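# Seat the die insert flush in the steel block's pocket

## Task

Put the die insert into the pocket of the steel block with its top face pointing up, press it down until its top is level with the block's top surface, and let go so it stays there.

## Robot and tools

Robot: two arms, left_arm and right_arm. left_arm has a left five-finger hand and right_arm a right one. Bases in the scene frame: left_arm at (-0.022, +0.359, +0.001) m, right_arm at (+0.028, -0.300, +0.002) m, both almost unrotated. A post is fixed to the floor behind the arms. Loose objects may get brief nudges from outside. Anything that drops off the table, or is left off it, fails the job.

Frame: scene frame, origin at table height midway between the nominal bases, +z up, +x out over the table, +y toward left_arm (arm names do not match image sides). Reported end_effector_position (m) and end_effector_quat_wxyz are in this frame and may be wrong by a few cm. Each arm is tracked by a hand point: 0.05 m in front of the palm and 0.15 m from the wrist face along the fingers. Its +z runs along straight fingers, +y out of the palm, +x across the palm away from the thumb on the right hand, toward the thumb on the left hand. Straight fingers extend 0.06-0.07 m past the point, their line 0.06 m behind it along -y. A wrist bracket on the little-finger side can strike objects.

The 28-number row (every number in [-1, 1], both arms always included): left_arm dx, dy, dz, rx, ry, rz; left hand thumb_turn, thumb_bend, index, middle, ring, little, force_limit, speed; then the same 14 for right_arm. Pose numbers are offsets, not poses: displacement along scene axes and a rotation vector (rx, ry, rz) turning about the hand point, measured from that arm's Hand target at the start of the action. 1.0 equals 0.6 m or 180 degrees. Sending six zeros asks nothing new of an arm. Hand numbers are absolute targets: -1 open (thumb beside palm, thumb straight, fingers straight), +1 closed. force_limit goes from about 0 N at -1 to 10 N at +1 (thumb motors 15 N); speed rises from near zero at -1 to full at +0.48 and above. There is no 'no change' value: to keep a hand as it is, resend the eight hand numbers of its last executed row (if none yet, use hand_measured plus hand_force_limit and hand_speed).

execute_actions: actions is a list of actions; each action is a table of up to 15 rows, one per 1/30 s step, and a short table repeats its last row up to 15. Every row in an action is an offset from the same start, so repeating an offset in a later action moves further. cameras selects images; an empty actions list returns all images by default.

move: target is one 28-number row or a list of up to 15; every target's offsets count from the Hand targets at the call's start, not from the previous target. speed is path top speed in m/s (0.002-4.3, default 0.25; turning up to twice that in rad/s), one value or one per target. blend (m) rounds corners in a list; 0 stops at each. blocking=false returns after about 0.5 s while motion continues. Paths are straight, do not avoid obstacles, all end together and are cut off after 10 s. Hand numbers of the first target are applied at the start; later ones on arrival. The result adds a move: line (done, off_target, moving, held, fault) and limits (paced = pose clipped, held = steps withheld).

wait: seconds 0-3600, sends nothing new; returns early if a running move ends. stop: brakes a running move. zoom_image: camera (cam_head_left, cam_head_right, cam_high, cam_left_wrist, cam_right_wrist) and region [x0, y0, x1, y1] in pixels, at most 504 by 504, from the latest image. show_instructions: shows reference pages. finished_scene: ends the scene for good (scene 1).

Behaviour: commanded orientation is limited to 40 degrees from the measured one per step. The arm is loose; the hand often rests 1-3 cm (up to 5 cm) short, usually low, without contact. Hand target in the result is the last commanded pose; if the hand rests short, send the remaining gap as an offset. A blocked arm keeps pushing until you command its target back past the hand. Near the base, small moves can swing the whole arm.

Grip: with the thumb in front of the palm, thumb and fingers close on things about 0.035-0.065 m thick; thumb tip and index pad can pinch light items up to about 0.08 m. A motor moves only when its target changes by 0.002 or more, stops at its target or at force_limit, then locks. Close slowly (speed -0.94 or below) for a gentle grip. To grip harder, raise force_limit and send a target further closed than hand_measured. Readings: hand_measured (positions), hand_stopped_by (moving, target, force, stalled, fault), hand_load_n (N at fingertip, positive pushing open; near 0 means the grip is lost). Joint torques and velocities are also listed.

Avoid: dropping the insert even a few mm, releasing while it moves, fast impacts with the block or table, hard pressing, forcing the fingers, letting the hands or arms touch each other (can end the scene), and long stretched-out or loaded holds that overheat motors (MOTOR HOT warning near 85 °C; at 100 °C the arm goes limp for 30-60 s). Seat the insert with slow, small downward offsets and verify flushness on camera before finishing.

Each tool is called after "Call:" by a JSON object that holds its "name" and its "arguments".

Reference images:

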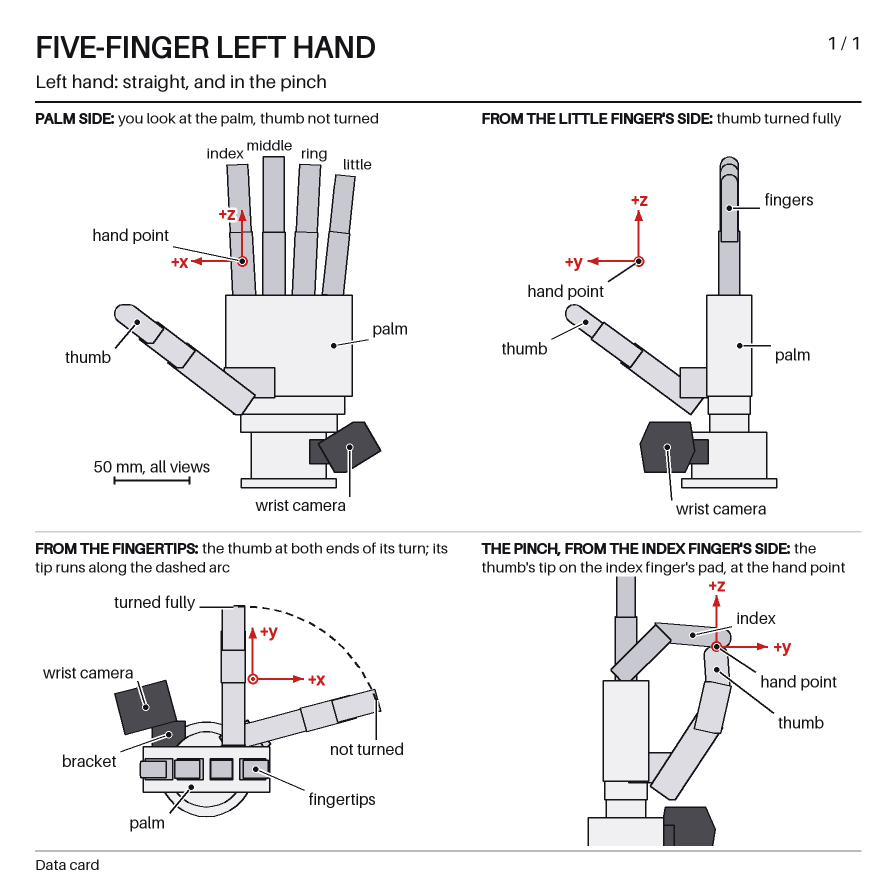

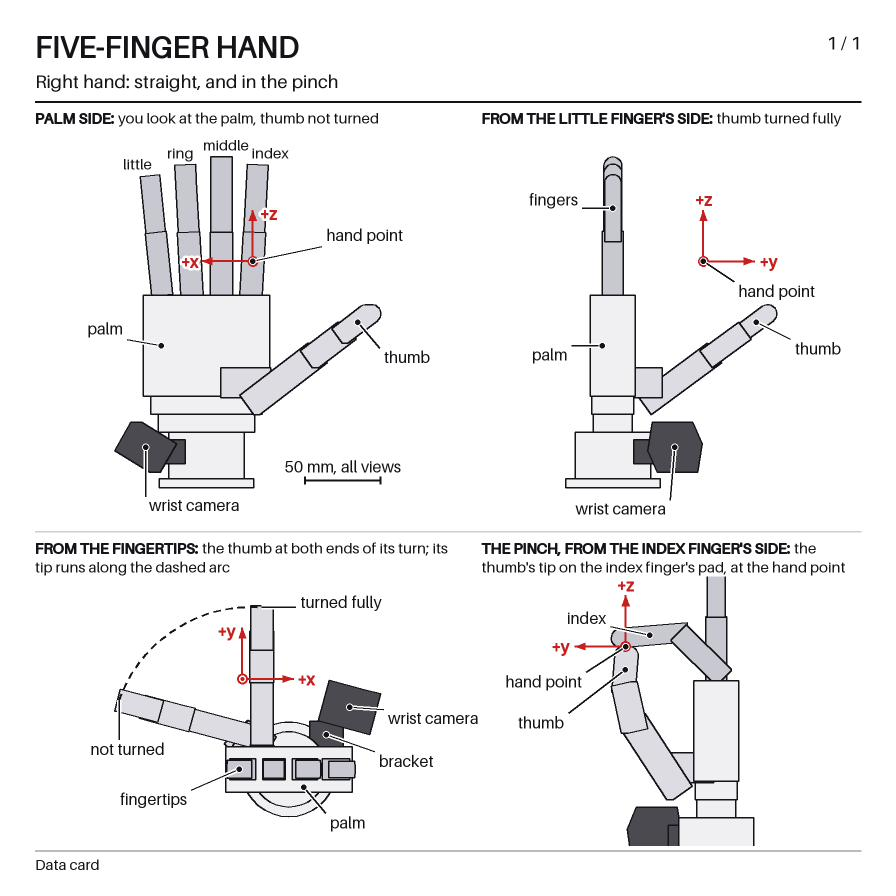

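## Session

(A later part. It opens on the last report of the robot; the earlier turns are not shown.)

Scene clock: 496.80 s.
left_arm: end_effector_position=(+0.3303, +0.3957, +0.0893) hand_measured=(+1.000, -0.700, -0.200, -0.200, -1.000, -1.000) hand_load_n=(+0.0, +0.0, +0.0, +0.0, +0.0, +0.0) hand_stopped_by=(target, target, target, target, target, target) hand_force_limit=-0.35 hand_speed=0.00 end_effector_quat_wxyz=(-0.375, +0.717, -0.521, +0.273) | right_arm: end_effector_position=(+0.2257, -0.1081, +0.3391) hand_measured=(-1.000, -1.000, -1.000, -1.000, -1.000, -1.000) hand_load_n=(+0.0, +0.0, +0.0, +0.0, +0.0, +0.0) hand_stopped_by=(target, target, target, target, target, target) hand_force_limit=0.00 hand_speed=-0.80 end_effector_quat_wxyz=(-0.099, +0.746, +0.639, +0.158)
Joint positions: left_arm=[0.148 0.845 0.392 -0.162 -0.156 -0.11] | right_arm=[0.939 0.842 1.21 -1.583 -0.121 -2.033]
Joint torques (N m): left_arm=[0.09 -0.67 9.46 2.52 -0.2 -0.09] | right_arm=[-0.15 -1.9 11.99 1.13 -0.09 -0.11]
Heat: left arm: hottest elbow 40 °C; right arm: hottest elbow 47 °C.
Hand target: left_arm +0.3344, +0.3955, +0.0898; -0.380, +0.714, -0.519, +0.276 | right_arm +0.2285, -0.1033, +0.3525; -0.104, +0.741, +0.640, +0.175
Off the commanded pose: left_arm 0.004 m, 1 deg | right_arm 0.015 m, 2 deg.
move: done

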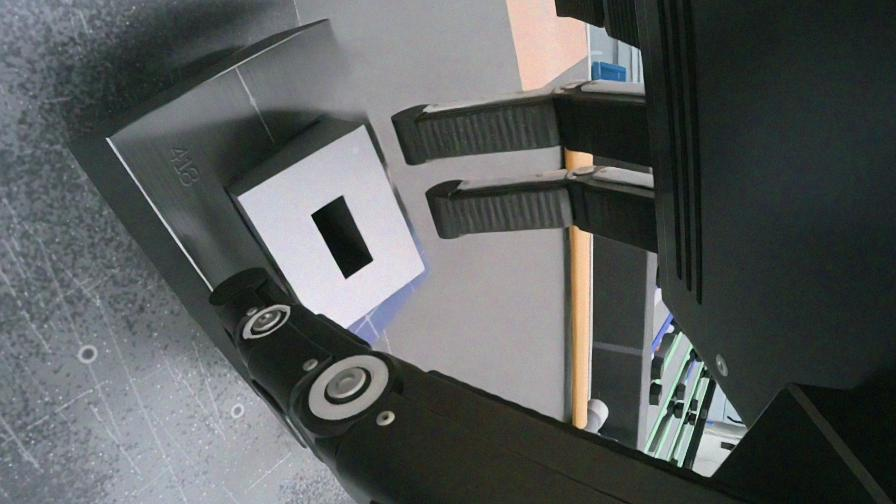

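Call:
{"name": "move", "arguments": {"target": [[0,0,0,0,0,0,1,-0.7,0.1,0.1,-1,-1,-0.6,-0.85,0,0,0,0,0,0,-1,-1,-1,-1,-1,-1,0,-0.8]], "speed": 0.08, "cameras": ["cam_left_wrist"]}}

Call:
{"name": "zoom_image", "arguments": {"camera": "cam_left_wrist", "region": [180, 100, 480, 320]}}

Scene clock: 498.57 s.
left_arm: end_effector_position=(+0.3309, +0.3958, +0.0898) hand_measured=(+1.000, -0.700, +0.100, +0.048, -1.000, -1.000) hand_load_n=(+0.0, +0.0, +0.5, +0.0, +0.0, +0.0) hand_stopped_by=(target, target, target, force, target, target) hand_force_limit=-0.60 hand_speed=-0.85 end_effector_quat_wxyz=(-0.376, +0.716, -0.520, +0.273) | right_arm: end_effector_position=(+0.2257, -0.1081, +0.3391) hand_measured=(-1.000, -1.000, -1.000, -1.000, -1.000, -1.000) hand_load_n=(+0.0, +0.0, +0.0, -0.5, +0.0, +0.0) hand_stopped_by=(target, target, target, target, target, target) hand_force_limit=0.00 hand_speed=-0.80 end_effector_quat_wxyz=(-0.099, +0.746, +0.639, +0.158)
Joint positions: left_arm=[0.148 0.845 0.392 -0.159 -0.156 -0.11] | right_arm=[0.939 0.842 1.21 -1.583 -0.121 -2.033]
Joint torques (N m): left_arm=[0.09 -0.73 9.47 2.37 -0.18 -0.08] | right_arm=[-0.21 -1.9 11.99 1.13 -0.09 -0.1]
Heat: left arm: hottest elbow 40 °C; right arm: hottest elbow 47 °C.
Hand target: left_arm +0.3344, +0.3955, +0.0898; -0.380, +0.714, -0.519, +0.276 | right_arm +0.2285, -0.1033, +0.3525; -0.104, +0.741, +0.640, +0.175
Off the commanded pose: left_arm 0.004 m, 1 deg | right_arm 0.015 m, 2 deg.
move: done

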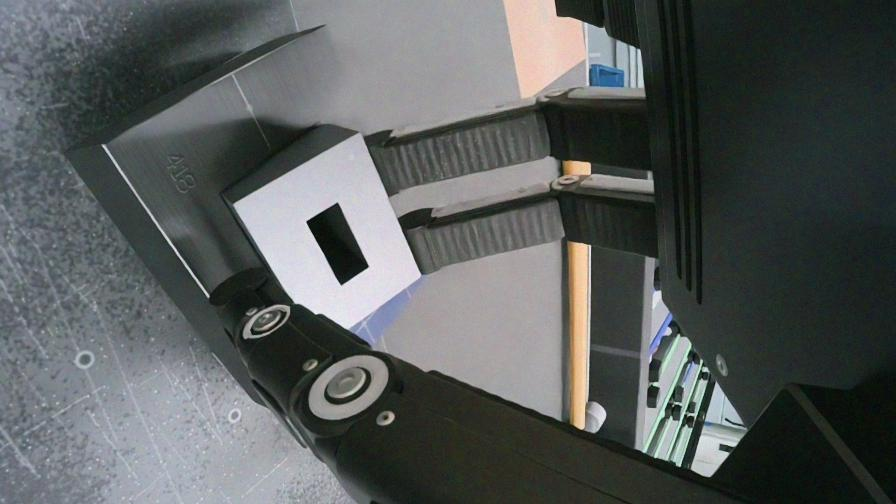

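Scaled by 1.680 from the camera's image (finer frame: 1280x720).

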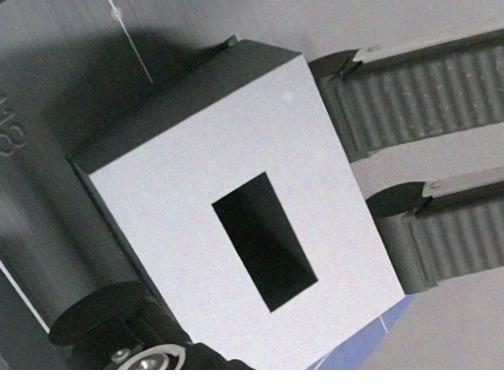

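Call:
{"name": "move", "arguments": {"target": [[0,0,-0.009,0,0,0,1,-0.7,0.1,0.1,-1,-1,-0.6,-0.85,0,0,0,0,0,0,-1,-1,-1,-1,-1,-1,0,-0.8]], "speed": 0.08}}

Scene clock: 499.87 s.
left_arm: end_effector_position=(+0.3321, +0.3959, +0.0864) hand_measured=(+1.000, -0.700, +0.100, +0.048, -1.000, -1.000) hand_load_n=(+0.0, +0.0, +0.5, +0.0, -0.5, +0.0) hand_stopped_by=(target, target, target, force, target, target) hand_force_limit=-0.60 hand_speed=-0.85 end_effector_quat_wxyz=(-0.377, +0.716, -0.520, +0.275) | right_arm: end_effector_position=(+0.2257, -0.1081, +0.3391) hand_measured=(-1.000, -1.000, -1.000, -1.000, -1.000, -1.000) hand_load_n=(+0.0, +0.0, +0.0, +0.0, +0.0, +0.0) hand_stopped_by=(target, target, target, target, target, target) hand_force_limit=0.00 hand_speed=-0.80 end_effector_quat_wxyz=(-0.099, +0.746, +0.639, +0.158)
Joint positions: left_arm=[0.148 0.856 0.384 -0.138 -0.156 -0.11] | right_arm=[0.939 0.842 1.21 -1.583 -0.121 -2.033]
Joint torques (N m): left_arm=[0.09 -0.79 9.07 2.41 -0.19 -0.09] | right_arm=[-0.21 -1.9 11.97 1.14 -0.09 -0.1]
Heat: left arm: hottest elbow 40 °C; right arm: hottest elbow 47 °C.
Hand target: left_arm +0.3344, +0.3955, +0.0844; -0.380, +0.714, -0.519, +0.276 | right_arm +0.2285, -0.1033, +0.3525; -0.104, +0.741, +0.640, +0.175
Off the commanded pose: left_arm 0.003 m, 0 deg | right_arm 0.015 m, 2 deg.
move: done

Now close the thumb gently.

Call:
{"name": "move", "arguments": {"target": [[0,0,0,0,0,0,1,-0.3,0.1,0.1,-1,-1,-0.6,-0.9,0,0,0,0,0,0,-1,-1,-1,-1,-1,-1,0,-0.8]], "speed": 0.08, "cameras": ["cam_left_wrist"]}}

Call:
{"name": "zoom_image", "arguments": {"camera": "cam_left_wrist", "region": [180, 100, 480, 320]}}

Scene clock: 501.03 s.
left_arm: end_effector_position=(+0.3321, +0.3959, +0.0864) hand_measured=(+1.000, -0.644, +0.100, +0.048, -1.000, -1.000) hand_load_n=(+0.0, +3.0, +0.5, +0.0, +0.0, +0.0) hand_stopped_by=(target, force, target, force, target, target) hand_force_limit=-0.60 hand_speed=-0.90 end_effector_quat_wxyz=(-0.377, +0.716, -0.520, +0.275) | right_arm: end_effector_position=(+0.2257, -0.1081, +0.3391) hand_measured=(-1.000, -1.000, -1.000, -1.000, -1.000, -1.000) hand_load_n=(+0.0, +0.0, +0.0, +0.0, +0.0, +0.5) hand_stopped_by=(target, target, target, target, target, target) hand_force_limit=0.00 hand_speed=-0.80 end_effector_quat_wxyz=(-0.099, +0.746, +0.639, +0.158)
Joint positions: left_arm=[0.148 0.856 0.384 -0.138 -0.156 -0.11] | right_arm=[0.939 0.842 1.21 -1.583 -0.121 -2.033]
Joint torques (N m): left_arm=[0.09 -0.79 9.09 2.43 -0.18 -0.09] | right_arm=[-0.15 -1.9 11.97 1.13 -0.09 -0.1]
Heat: left arm: hottest elbow 40 °C; right arm: hottest elbow 47 °C.
Hand target: left_arm +0.3344, +0.3955, +0.0844; -0.380, +0.714, -0.519, +0.276 | right_arm +0.2285, -0.1033, +0.3525; -0.104, +0.741, +0.640, +0.175
Off the commanded pose: left_arm 0.003 m, 0 deg | right_arm 0.015 m, 2 deg.
move: done

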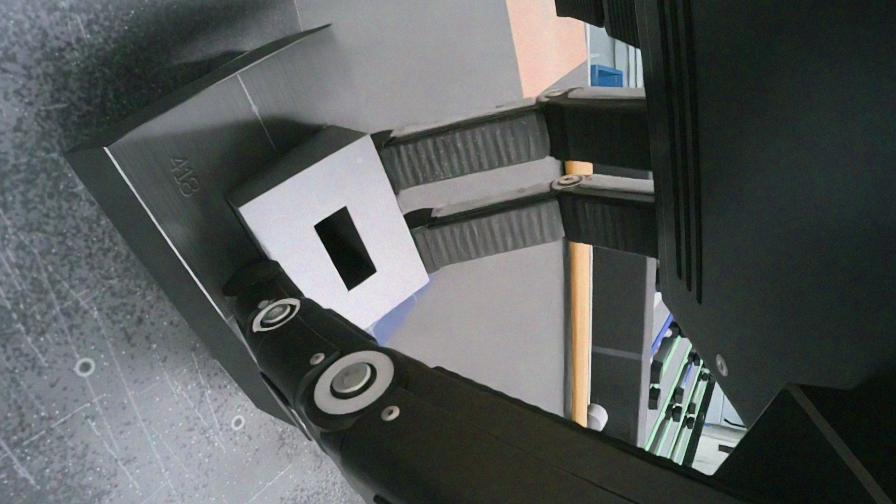

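Scaled by 1.680 from the camera's image (finer frame: 1280x720).

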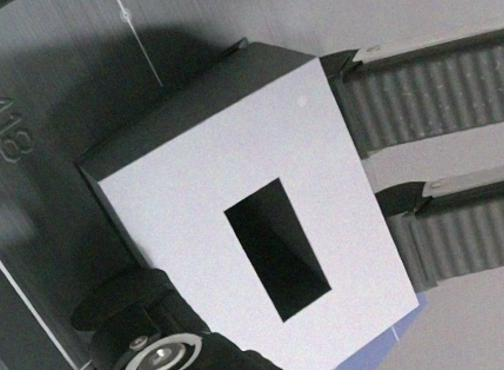

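Call:
{"name": "move", "arguments": {"target": [[0,0,0,0,0,0,1,-0.25,0.2,0.15,-1,-1,-0.2,-0.9,0,0,0,0,0,0,-1,-1,-1,-1,-1,-1,0,-0.8]], "speed": 0.08, "cameras": ["cam_left_wrist"]}}

Call:
{"name": "zoom_image", "arguments": {"camera": "cam_left_wrist", "region": [180, 100, 480, 320]}}

Scene clock: 502.10 s.
left_arm: end_effector_position=(+0.3324, +0.3960, +0.0867) hand_measured=(+1.000, -0.638, +0.108, +0.074, -1.000, -1.000) hand_load_n=(+1.0, +7.5, +0.0, +4.5, +0.0, +0.0) hand_stopped_by=(target, force, force, force, target, target) hand_force_limit=-0.20 hand_speed=-0.90 end_effector_quat_wxyz=(-0.377, +0.716, -0.520, +0.275) | right_arm: end_effector_position=(+0.2257, -0.1081, +0.3391) hand_measured=(-1.000, -1.000, -1.000, -1.000, -1.000, -1.000) hand_load_n=(+0.5, -0.5, -0.5, +0.0, +0.0, +0.0) hand_stopped_by=(target, target, target, target, target, target) hand_force_limit=0.00 hand_speed=-0.80 end_effector_quat_wxyz=(-0.099, +0.746, +0.639, +0.158)
Joint positions: left_arm=[0.148 0.856 0.384 -0.136 -0.156 -0.11] | right_arm=[0.939 0.842 1.21 -1.583 -0.121 -2.033]
Joint torques (N m): left_arm=[0.15 -0.67 9.09 2.39 -0.19 -0.08] | right_arm=[-0.21 -1.9 11.99 1.13 -0.09 -0.1]
Heat: left arm: hottest elbow 40 °C; right arm: hottest elbow 47 °C.
Hand target: left_arm +0.3344, +0.3955, +0.0844; -0.380, +0.714, -0.519, +0.276 | right_arm +0.2285, -0.1033, +0.3525; -0.104, +0.741, +0.640, +0.175
Off the commanded pose: left_arm 0.003 m, 0 deg | right_arm 0.015 m, 2 deg.
move: done

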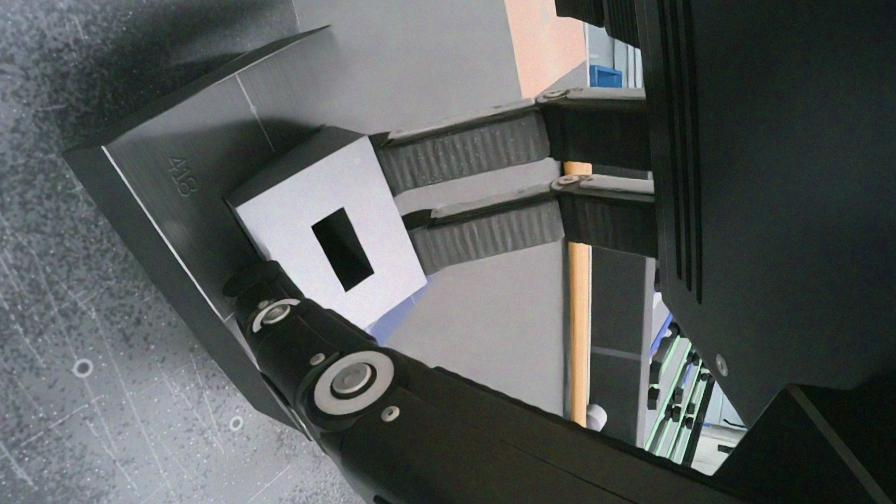

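Scaled by 1.680 from the camera's image (finer frame: 1280x720).

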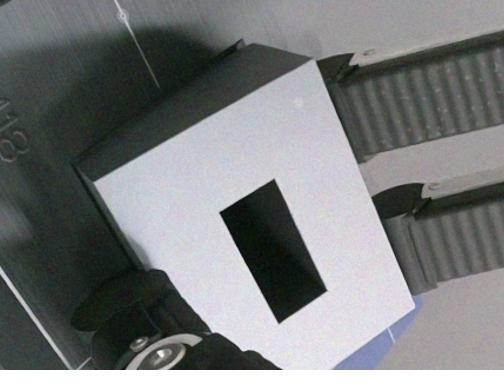

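Call:
{"name": "move", "arguments": {"target": [[0,0,0.03,0,0,0,1,-0.25,0.2,0.15,-1,-1,-0.2,-0.9,0,0,0,0,0,0,-1,-1,-1,-1,-1,-1,0,-0.8]], "speed": 0.04, "cameras": ["cam_left_wrist"]}}

Call:
{"name": "zoom_image", "arguments": {"camera": "cam_left_wrist", "region": [180, 100, 480, 320]}}

Scene clock: 503.60 s.
left_arm: end_effector_position=(+0.3259, +0.3952, +0.0871) hand_measured=(+1.000, -0.638, +0.108, +0.074, -1.000, -1.000) hand_load_n=(+0.5, +2.0, +0.0, +3.5, +0.0, +0.0) hand_stopped_by=(target, force, force, force, target, target) hand_force_limit=-0.20 hand_speed=-0.90 end_effector_quat_wxyz=(-0.373, +0.718, -0.522, +0.270) | right_arm: end_effector_position=(+0.2257, -0.1081, +0.3391) hand_measured=(-1.000, -1.000, -1.000, -1.000, -1.000, -1.000) hand_load_n=(+0.0, +0.0, +0.0, +0.0, +0.0, +0.0) hand_stopped_by=(target, target, target, target, target, target) hand_force_limit=0.00 hand_speed=-0.80 end_effector_quat_wxyz=(-0.099, +0.746, +0.639, +0.158)
Joint positions: left_arm=[0.148 0.834 0.384 -0.173 -0.156 -0.11] | right_arm=[0.939 0.842 1.21 -1.583 -0.121 -2.033]
Joint torques (N m): left_arm=[0.15 -1.79 12.16 0.75 -0.18 -0.09] | right_arm=[-0.21 -1.85 11.97 1.14 -0.09 -0.1]
Heat: left arm: hottest elbow 40 °C; right arm: hottest elbow 47 °C.
Hand target: left_arm +0.3344, +0.3955, +0.1023; -0.380, +0.714, -0.519, +0.276 | right_arm +0.2285, -0.1033, +0.3525; -0.104, +0.741, +0.640, +0.175
Off the commanded pose: left_arm 0.017 m, 1 deg | right_arm 0.015 m, 2 deg.
move: off_target (left_arm)

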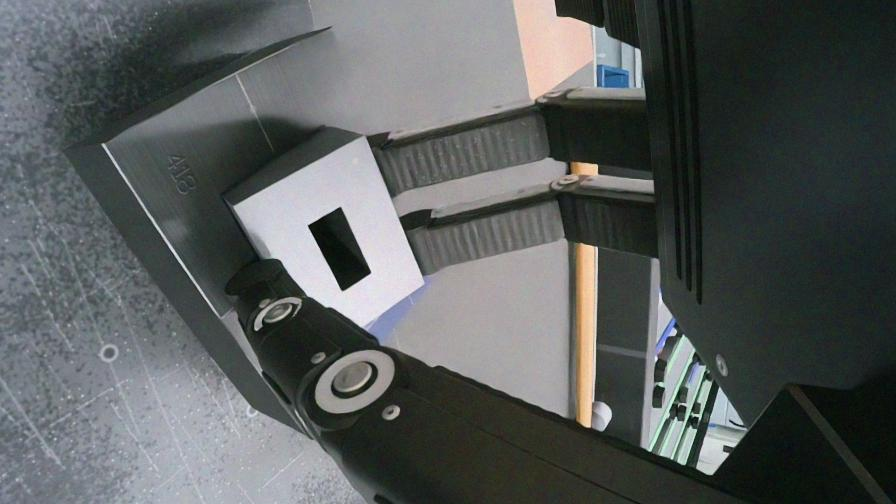

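Scaled by 1.680 from the camera's image (finer frame: 1280x720).

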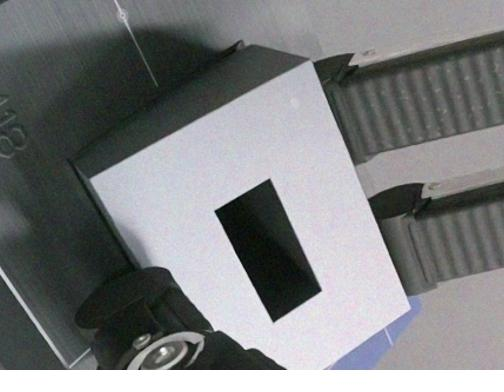

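Call:
{"name": "move", "arguments": {"target": [[0,0,0,0,0,0,1,-0.15,0.3,0.25,-1,-1,0.1,-0.9,0,0,0,0,0,0,-1,-1,-1,-1,-1,-1,0,-0.8],[0,0,0.025,0,0,0,1,-0.15,0.3,0.25,-1,-1,0.1,-0.9,0,0,0,0,0,0,-1,-1,-1,-1,-1,-1,0,-0.8]], "speed": 0.04, "cameras": ["cam_left_wrist"]}}

Call:
{"name": "zoom_image", "arguments": {"camera": "cam_left_wrist", "region": [180, 100, 480, 320]}}

Scene clock: 508.47 s.
left_arm: end_effector_position=(+0.3202, +0.3945, +0.0927) hand_measured=(+1.000, -0.224, +0.300, +0.082, -1.000, -1.000) hand_load_n=(+0.0, +7.5, +2.5, +0.0, +0.0, +0.0) hand_stopped_by=(target, force, target, force, target, target) hand_force_limit=0.10 hand_speed=-0.90 end_effector_quat_wxyz=(-0.366, +0.721, -0.526, +0.263) | right_arm: end_effector_position=(+0.2257, -0.1081, +0.3391) hand_measured=(-1.000, -1.000, -1.000, -1.000, -1.000, -1.000) hand_load_n=(+0.0, +0.0, +0.0, +0.0, +0.0, +0.0) hand_stopped_by=(target, target, target, target, target, target) hand_force_limit=0.00 hand_speed=-0.80 end_effector_quat_wxyz=(-0.099, +0.746, +0.639, +0.158)
Joint positions: left_arm=[0.148 0.809 0.402 -0.237 -0.156 -0.11] | right_arm=[0.939 0.842 1.21 -1.583 -0.121 -2.033]
Joint torques (N m): left_arm=[0.09 -1.67 13.42 0.98 -0.17 -0.08] | right_arm=[-0.21 -1.9 11.97 1.13 -0.09 -0.1]
Heat: left arm: hottest elbow 40 °C; right arm: hottest elbow 47 °C.
Hand target: left_arm +0.3344, +0.3955, +0.1174; -0.380, +0.714, -0.519, +0.276 | right_arm +0.2285, -0.1033, +0.3525; -0.104, +0.741, +0.640, +0.175
Off the commanded pose: left_arm 0.028 m, 2 deg | right_arm 0.015 m, 2 deg.
move: off_target (left_arm)

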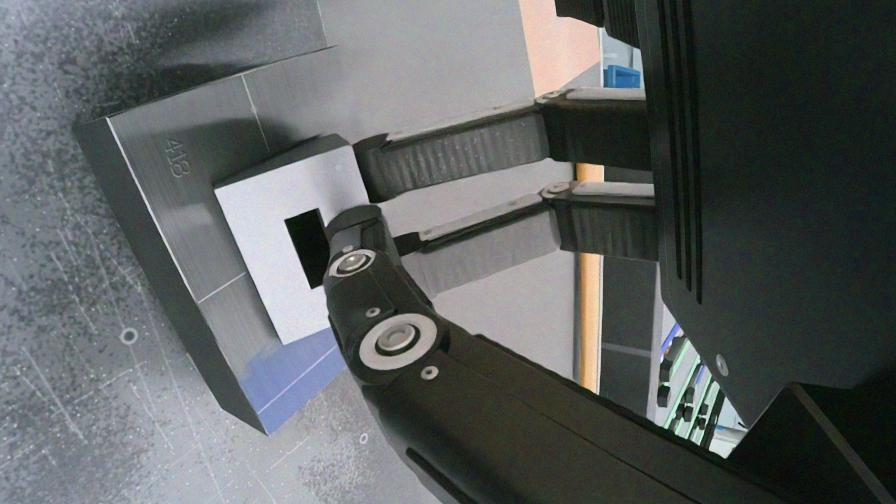

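Scaled by 1.680 from the camera's image (finer frame: 1280x720).

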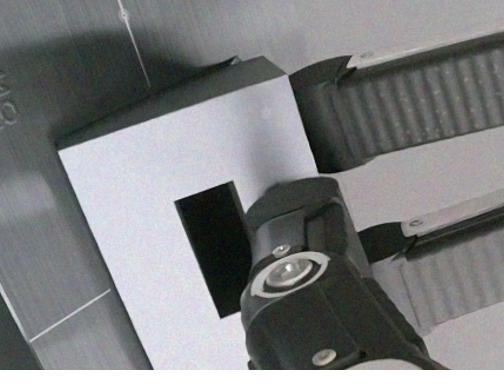

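Call:
{"name": "move", "arguments": {"target": [[0,0,0,0,0,0,1,-0.25,-0.2,-0.2,-1,-1,0.1,-0.5,0,0,0,0,0,0,-1,-1,-1,-1,-1,-1,0,-0.8],[-0.01,0,0.05,0,0,0,1,-0.25,-0.2,-0.2,-1,-1,0.1,-0.5,0,0,0,0,0,0,-1,-1,-1,-1,-1,-1,0,-0.8]], "speed": 0.1, "cameras": ["cam_left_wrist"]}}

Call:
{"name": "zoom_image", "arguments": {"camera": "cam_left_wrist", "region": [130, 90, 350, 310]}}

Scene clock: 511.33 s.
left_arm: end_effector_position=(+0.3177, +0.3942, +0.1261) hand_measured=(+1.000, -0.250, -0.200, -0.200, -1.000, -1.000) hand_load_n=(+0.0, +0.0, +0.0, +0.5, +0.0, -0.5) hand_stopped_by=(target, target, target, target, target, target) hand_force_limit=0.10 hand_speed=-0.50 end_effector_quat_wxyz=(-0.369, +0.720, -0.524, +0.266) | right_arm: end_effector_position=(+0.2257, -0.1081, +0.3391) hand_measured=(-1.000, -1.000, -1.000, -1.000, -1.000, -1.000) hand_load_n=(+0.0, +0.0, +0.0, +0.0, +0.0, +0.0) hand_stopped_by=(target, target, target, target, target, target) hand_force_limit=0.00 hand_speed=-0.80 end_effector_quat_wxyz=(-0.099, +0.746, +0.639, +0.158)
Joint positions: left_arm=[0.148 0.742 0.465 -0.359 -0.156 -0.11] | right_arm=[0.939 0.842 1.21 -1.583 -0.121 -2.033]
Joint torques (N m): left_arm=[0.38 -0.91 13.46 1.09 -0.09 -0.06] | right_arm=[-0.21 -1.96 11.99 1.13 -0.09 -0.1]
Heat: left arm: hottest elbow 40 °C; right arm: hottest elbow 47 °C.
Hand target: left_arm +0.3284, +0.3955, +0.1474; -0.380, +0.714, -0.519, +0.276 | right_arm +0.2285, -0.1033, +0.3525; -0.104, +0.741, +0.640, +0.175
Off the commanded pose: left_arm 0.024 m, 2 deg | right_arm 0.015 m, 2 deg.
move: off_target (left_arm)

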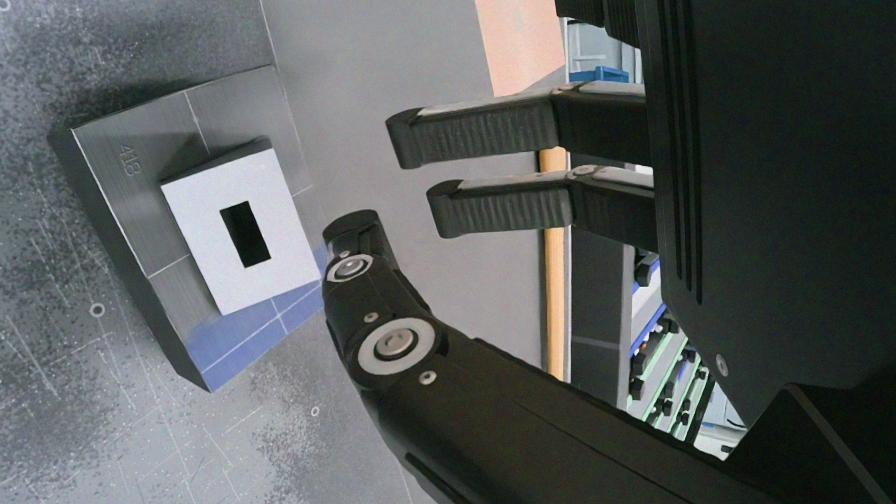

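Scaled by 2.291 from the camera's image (finer frame: 1280x720).

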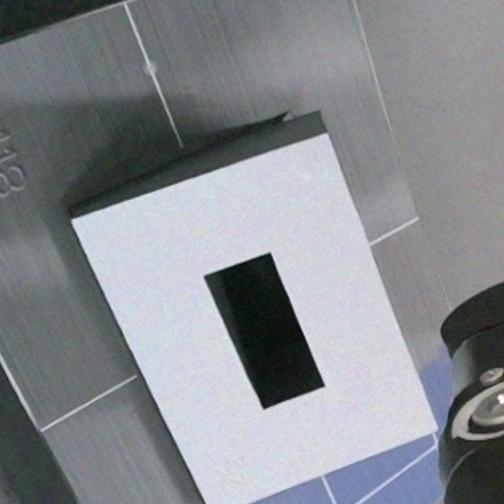

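Call:
{"name": "move", "arguments": {"target": [[-0.02,0,0.10,0,0,0,1,-0.7,-0.2,-0.2,-1,-1,0.1,-0.2,0,0,0,0,0,0,-1,-1,-1,-1,-1,-1,0,-0.8],[-0.02,0,0.16,0,0,-0.25,1,-0.7,-0.2,-0.2,-1,-1,0.1,-0.2,0,0,0,0,0,0,-1,-1,-1,-1,-1,-1,0,-0.8]], "speed": 0.25, "cameras": ["cam_left_wrist","cam_head_left"]}}

Scene clock: 520.13 s.
left_arm: end_effector_position=(+0.3066, +0.3880, +0.2240) hand_measured=(+1.000, -0.700, -0.200, -0.200, -1.000, -1.000) hand_load_n=(+0.0, +0.0, +0.0, +0.0, +0.0, +0.0) hand_stopped_by=(target, target, target, target, target, target) hand_force_limit=0.10 hand_speed=-0.20 end_effector_quat_wxyz=(+0.226, -0.475, +0.750, -0.400) | right_arm: end_effector_position=(+0.2257, -0.1081, +0.3391) hand_measured=(-1.000, -1.000, -1.000, -1.000, -1.000, -1.000) hand_load_n=(+0.0, +0.0, +0.0, +0.0, +0.0, +0.0) hand_stopped_by=(target, target, target, target, target, target) hand_force_limit=0.00 hand_speed=-0.80 end_effector_quat_wxyz=(-0.099, +0.746, +0.639, +0.158)
Joint positions: left_arm=[0.49 0.884 0.817 -0.82 0.731 0.637] | right_arm=[0.939 0.842 1.21 -1.583 -0.121 -2.033]
Joint torques (N m): left_arm=[1.2 -2.02 13.97 0.68 0.41 0.14] | right_arm=[-0.21 -1.9 11.99 1.13 -0.09 -0.1]
Heat: left arm: hottest elbow 42 °C; right arm: hottest elbow 47 °C.
Hand target: left_arm +0.3164, +0.3956, +0.2433; +0.245, -0.461, +0.753, -0.401 | right_arm +0.2285, -0.1033, +0.3525; -0.104, +0.741, +0.640, +0.175
Off the commanded pose: left_arm 0.023 m, 3 deg | right_arm 0.015 m, 2 deg.
move: off_target (left_arm)
Images, in order (width x height): cam_head_left 896x504, cam_left_wrist 896x504.

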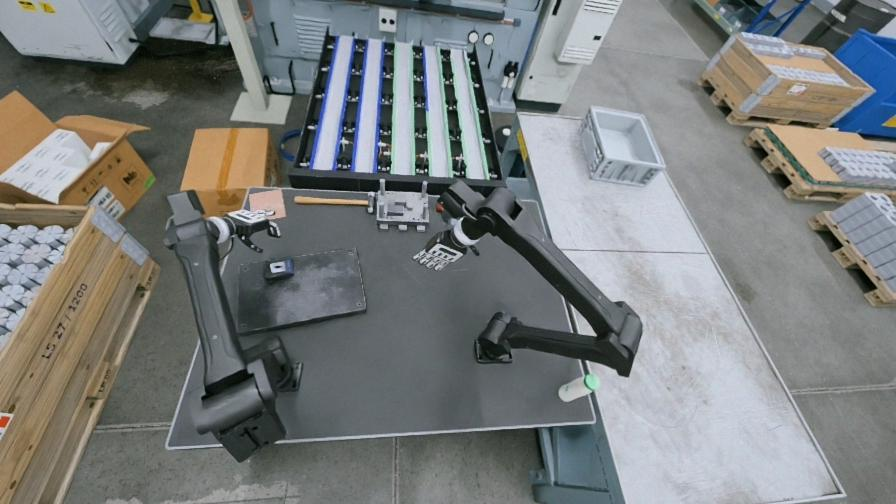

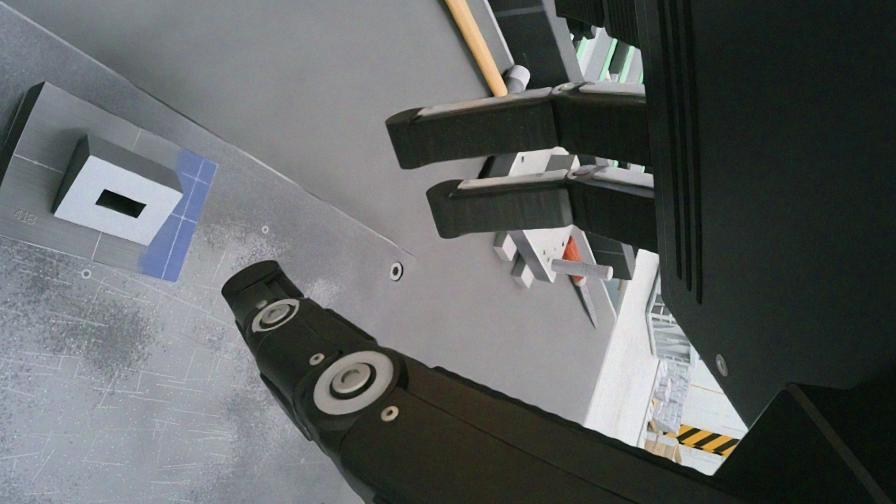

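Call:
{"name": "zoom_image", "arguments": {"camera": "cam_left_wrist", "region": [0, 60, 240, 300]}}

Call:
{"name": "move", "arguments": {"target": [[0.0,0,-0.03,0,0,-0.22,1,-0.7,-0.2,-0.2,-1,-1,0.1,-0.2,0,0,0,0,0,0,-1,-1,-1,-1,-1,-1,0,-0.8]], "speed": 0.25, "cameras": ["cam_left_wrist","cam_head_left"]}}

Scaled by 2.100 from the camera's image (finer frame: 1280x720).

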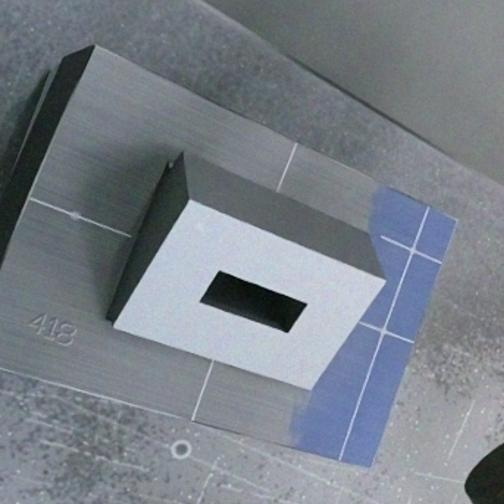

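Scene clock: 523.10 s.
left_arm: end_effector_position=(+0.3038, +0.3916, +0.2149) hand_measured=(+1.000, -0.700, -0.200, -0.200, -1.000, -1.000) hand_load_n=(+0.0, +0.0, -0.5, +0.0, +0.0, -0.5) hand_stopped_by=(target, target, target, target, target, target) hand_force_limit=0.10 hand_speed=-0.20 end_effector_quat_wxyz=(+0.081, -0.196, +0.861, -0.462) | right_arm: end_effector_position=(+0.2257, -0.1081, +0.3391) hand_measured=(-1.000, -1.000, -1.000, -1.000, -1.000, -1.000) hand_load_n=(+0.0, +0.0, +0.0, +0.0, +0.0, +0.0) hand_stopped_by=(target, target, target, target, target, target) hand_force_limit=0.00 hand_speed=-0.80 end_effector_quat_wxyz=(-0.099, +0.746, +0.639, +0.158)
Joint positions: left_arm=[0.514 1.291 1.111 -1.528 0.969 1.685] | right_arm=[0.939 0.842 1.21 -1.583 -0.121 -2.033]
Joint torques (N m): left_arm=[-0.09 -6.42 12.16 -0.64 0.57 0.13] | right_arm=[-0.21 -1.96 11.97 1.13 -0.09 -0.1]
Heat: left arm: hottest elbow 42 °C; right arm: hottest elbow 47 °C.
Hand target: left_arm +0.3164, +0.3956, +0.2253; +0.095, -0.179, +0.865, -0.460 | right_arm +0.2285, -0.1033, +0.3525; -0.104, +0.741, +0.640, +0.175
Off the commanded pose: left_arm 0.017 m, 3 deg | right_arm 0.015 m, 2 deg.
move: off_target (left_arm)
Images, in order (width x height): cam_head_left 896x504, cam_left_wrist 896x504.

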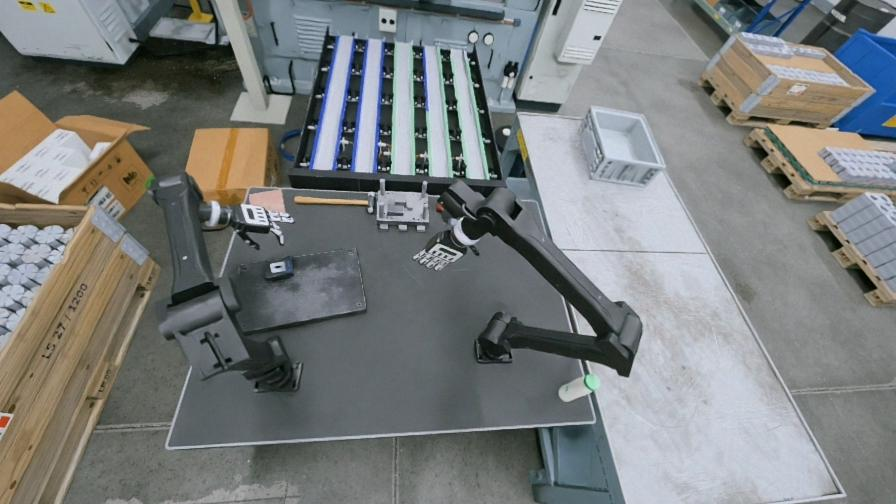

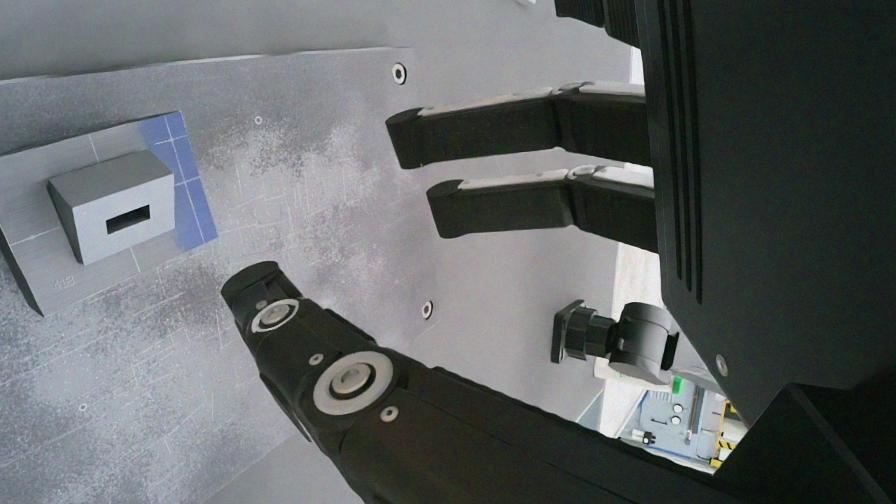

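Call:
{"name": "zoom_image", "arguments": {"camera": "cam_left_wrist", "region": [20, 90, 240, 310]}}

Scaled by 2.291 from the camera's image (finer frame: 1280x720).

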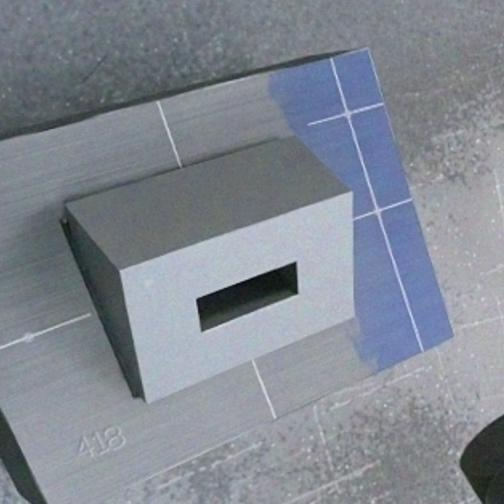

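Call:
{"name": "move", "arguments": {"target": [[0.001,-0.016,-0.15,0.02,0.009,-0.061,0.8,-0.85,-0.2,-1,-1,-1,0.1,-0.2,0,0,0,0,0,0,-1,-1,-1,-1,-1,-1,0,-0.8]], "speed": 0.15, "cameras": ["cam_left_wrist","cam_head_left"]}}

Scene clock: 530.13 s.
left_arm: end_effector_position=(+0.3143, +0.3864, +0.1376) hand_measured=(+0.800, -0.850, -0.200, -1.000, -1.000, -1.000) hand_load_n=(+0.0, +0.0, +0.0, +0.0, +0.0, +0.0) hand_stopped_by=(target, target, target, target, target, target) hand_force_limit=0.10 hand_speed=-0.20 end_effector_quat_wxyz=(+0.040, -0.110, +0.892, -0.437) | right_arm: end_effector_position=(+0.2257, -0.1081, +0.3391) hand_measured=(-1.000, -1.000, -1.000, -1.000, -1.000, -1.000) hand_load_n=(+0.0, +0.0, +0.0, +0.0, +0.0, +0.0) hand_stopped_by=(target, target, target, target, target, target) hand_force_limit=0.00 hand_speed=-0.80 end_effector_quat_wxyz=(-0.099, +0.746, +0.639, +0.158)
Joint positions: left_arm=[0.433 1.43 1.055 -1.437 0.884 1.849] | right_arm=[0.939 0.842 1.21 -1.583 -0.121 -2.033]
Joint torques (N m): left_arm=[0.09 -8.29 8.08 0.05 0.37 0.12] | right_arm=[-0.21 -1.9 11.97 1.14 -0.09 -0.1]
Heat: left arm: hottest elbow 43 °C; right arm: hottest elbow 47 °C.
Hand target: left_arm +0.3170, +0.3859, +0.1353; +0.044, -0.099, +0.893, -0.437 | right_arm +0.2285, -0.1033, +0.3525; -0.104, +0.741, +0.640, +0.175
Off the commanded pose: left_arm 0.004 m, 1 deg | right_arm 0.015 m, 2 deg.
move: done
Images, in order (width x height): cam_head_left 896x504, cam_left_wrist 896x504.

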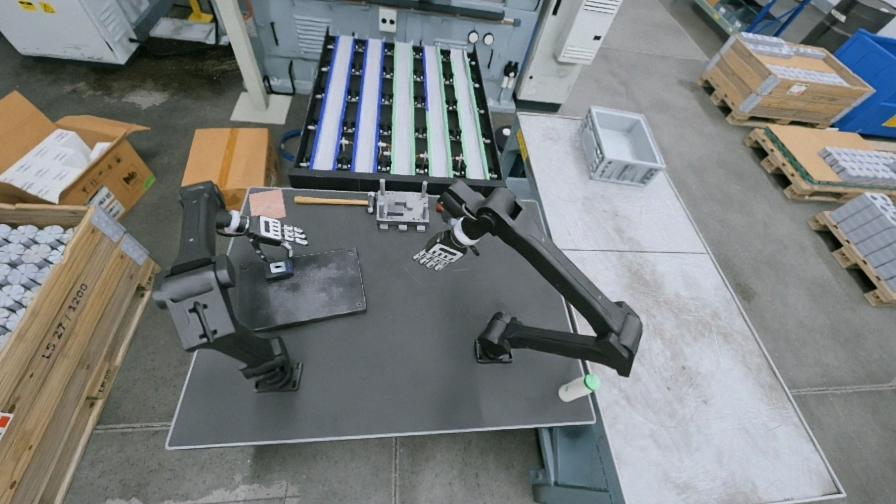

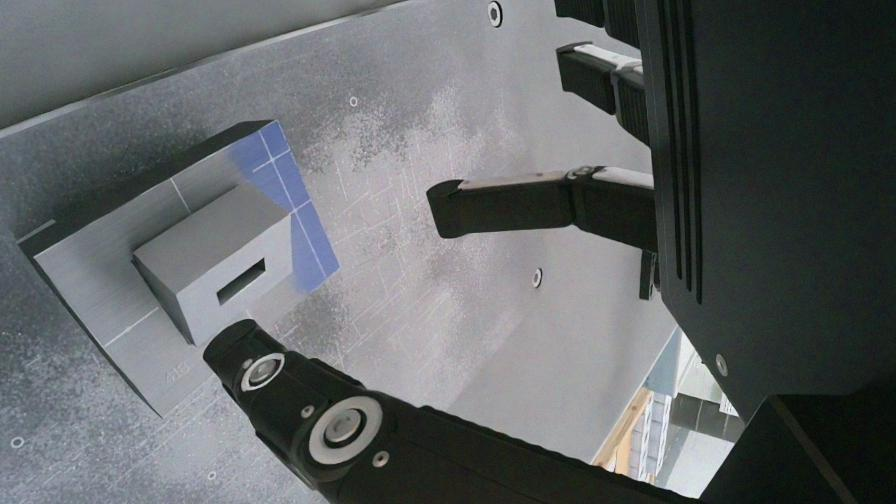

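Call:
{"name": "zoom_image", "arguments": {"camera": "cam_left_wrist", "region": [100, 160, 320, 380]}}

Scaled by 2.291 from the camera's image (finer frame: 1280x720).

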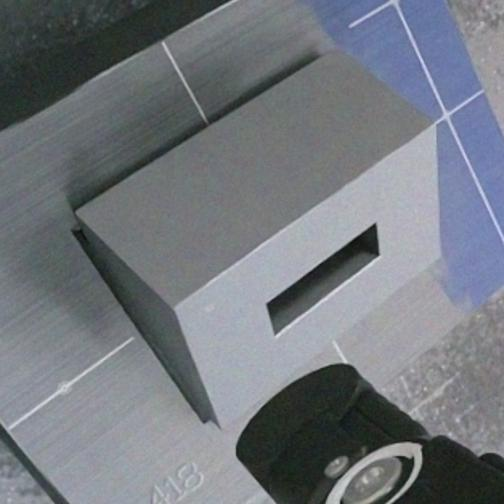

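Call:
{"name": "move", "arguments": {"target": [[-0.001,0.017,-0.060,0,0,0,0.8,-0.85,-0.2,-1,-1,-1,0.1,-0.2,0,0,0,0,0,0,-1,-1,-1,-1,-1,-1,0,-0.8]], "speed": 0.1, "cameras": ["cam_left_wrist"]}}

Call:
{"name": "zoom_image", "arguments": {"camera": "cam_left_wrist", "region": [160, 120, 460, 380]}}

Scene clock: 534.03 s.
left_arm: end_effector_position=(+0.3143, +0.3932, +0.1021) hand_measured=(+0.800, -0.850, -0.200, -1.000, -1.000, -1.000) hand_load_n=(+0.0, +0.0, +0.0, +0.0, +0.0, +0.0) hand_stopped_by=(target, target, target, target, target, target) hand_force_limit=0.10 hand_speed=-0.20 end_effector_quat_wxyz=(+0.039, -0.106, +0.892, -0.437) | right_arm: end_effector_position=(+0.2257, -0.1081, +0.3391) hand_measured=(-1.000, -1.000, -1.000, -1.000, -1.000, -1.000) hand_load_n=(+0.0, +0.0, +0.0, +0.0, +0.0, +0.0) hand_stopped_by=(target, target, target, target, target, target) hand_force_limit=0.00 hand_speed=-0.80 end_effector_quat_wxyz=(-0.099, +0.746, +0.639, +0.158)
Joint positions: left_arm=[0.448 1.487 1.011 -1.366 0.878 1.888] | right_arm=[0.939 0.842 1.21 -1.583 -0.121 -2.033]
Joint torques (N m): left_arm=[0.97 -8.64 7.65 -0.02 0.36 0.13] | right_arm=[-0.21 -1.9 11.97 1.14 -0.09 -0.1]
Heat: left arm: hottest elbow 43 °C; right arm: hottest elbow 47 °C.
Hand target: left_arm +0.3165, +0.3962, +0.0994; +0.044, -0.099, +0.893, -0.437 | right_arm +0.2285, -0.1033, +0.3525; -0.104, +0.741, +0.640, +0.175
Off the commanded pose: left_arm 0.005 m, 1 deg | right_arm 0.015 m, 2 deg.
move: done

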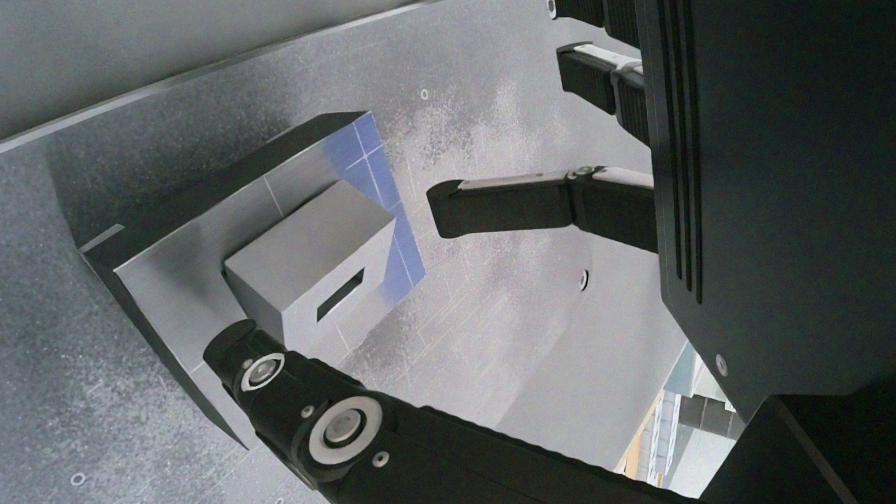

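Scaled by 1.680 from the camera's image (finer frame: 1280x720).

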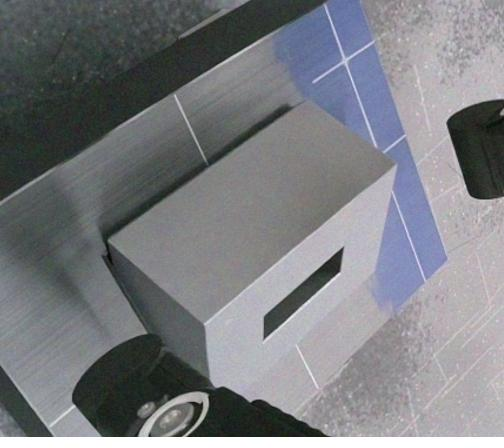

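Call:
{"name": "move", "arguments": {"target": [[0,0,0.02,0,0,0,1,-0.85,-1,-0.2,-1,-1,0.1,-0.2,0,0,0,0,0,0,-1,-1,-1,-1,-1,-1,0,-0.8],[-0.031,-0.006,0,0,0,0,1,-0.85,-1,-0.2,-1,-1,0.1,-0.2,0,0,0,0,0,0,-1,-1,-1,-1,-1,-1,0,-0.8]], "speed": 0.1, "cameras": ["cam_left_wrist"]}}

Call:
{"name": "zoom_image", "arguments": {"camera": "cam_left_wrist", "region": [160, 80, 460, 340]}}

Scene clock: 538.60 s.
left_arm: end_effector_position=(+0.2952, +0.3887, +0.0978) hand_measured=(+1.000, -0.850, -1.000, -0.200, -1.000, -1.000) hand_load_n=(+0.0, +0.0, +0.0, +0.0, +0.0, +0.0) hand_stopped_by=(target, target, target, target, target, target) hand_force_limit=0.10 hand_speed=-0.20 end_effector_quat_wxyz=(+0.031, -0.108, +0.891, -0.439) | right_arm: end_effector_position=(+0.2257, -0.1081, +0.3391) hand_measured=(-1.000, -1.000, -1.000, -1.000, -1.000, -1.000) hand_load_n=(+0.0, +0.0, +0.0, +0.0, +0.0, +0.0) hand_stopped_by=(target, target, target, target, target, target) hand_force_limit=0.00 hand_speed=-0.80 end_effector_quat_wxyz=(-0.099, +0.746, +0.639, +0.158)
Joint positions: left_arm=[0.458 1.459 0.963 -1.377 0.875 1.906] | right_arm=[0.939 0.842 1.21 -1.583 -0.121 -2.033]
Joint torques (N m): left_arm=[1.26 -9.35 7.54 -0.05 0.35 0.12] | right_arm=[-0.21 -1.85 11.97 1.14 -0.09 -0.1]
Heat: left arm: hottest elbow 43 °C; right arm: hottest elbow 47 °C.
Hand target: left_arm +0.2979, +0.3926, +0.0995; +0.044, -0.099, +0.893, -0.437 | right_arm +0.2285, -0.1033, +0.3525; -0.104, +0.741, +0.640, +0.175
Off the commanded pose: left_arm 0.005 m, 2 deg | right_arm 0.015 m, 2 deg.
move: done

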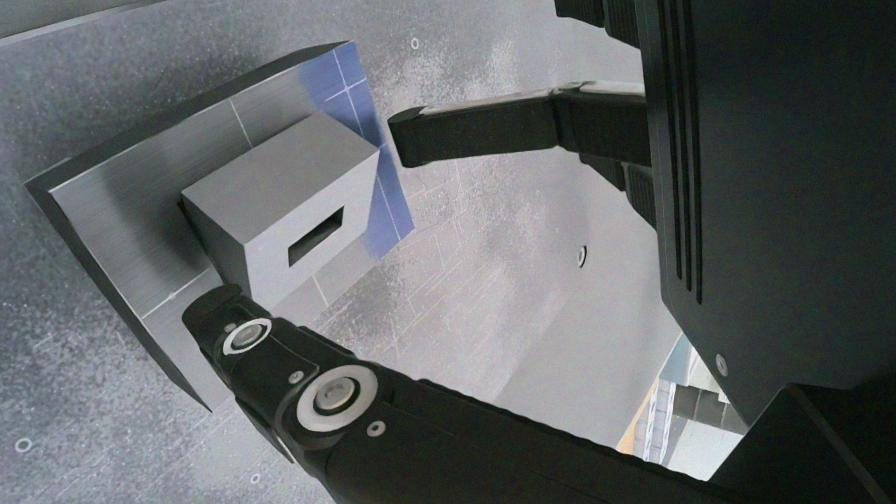

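Scaled by 1.680 from the camera's image (finer frame: 1280x720).

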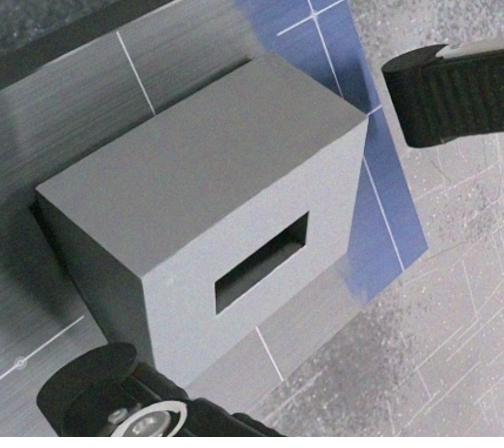

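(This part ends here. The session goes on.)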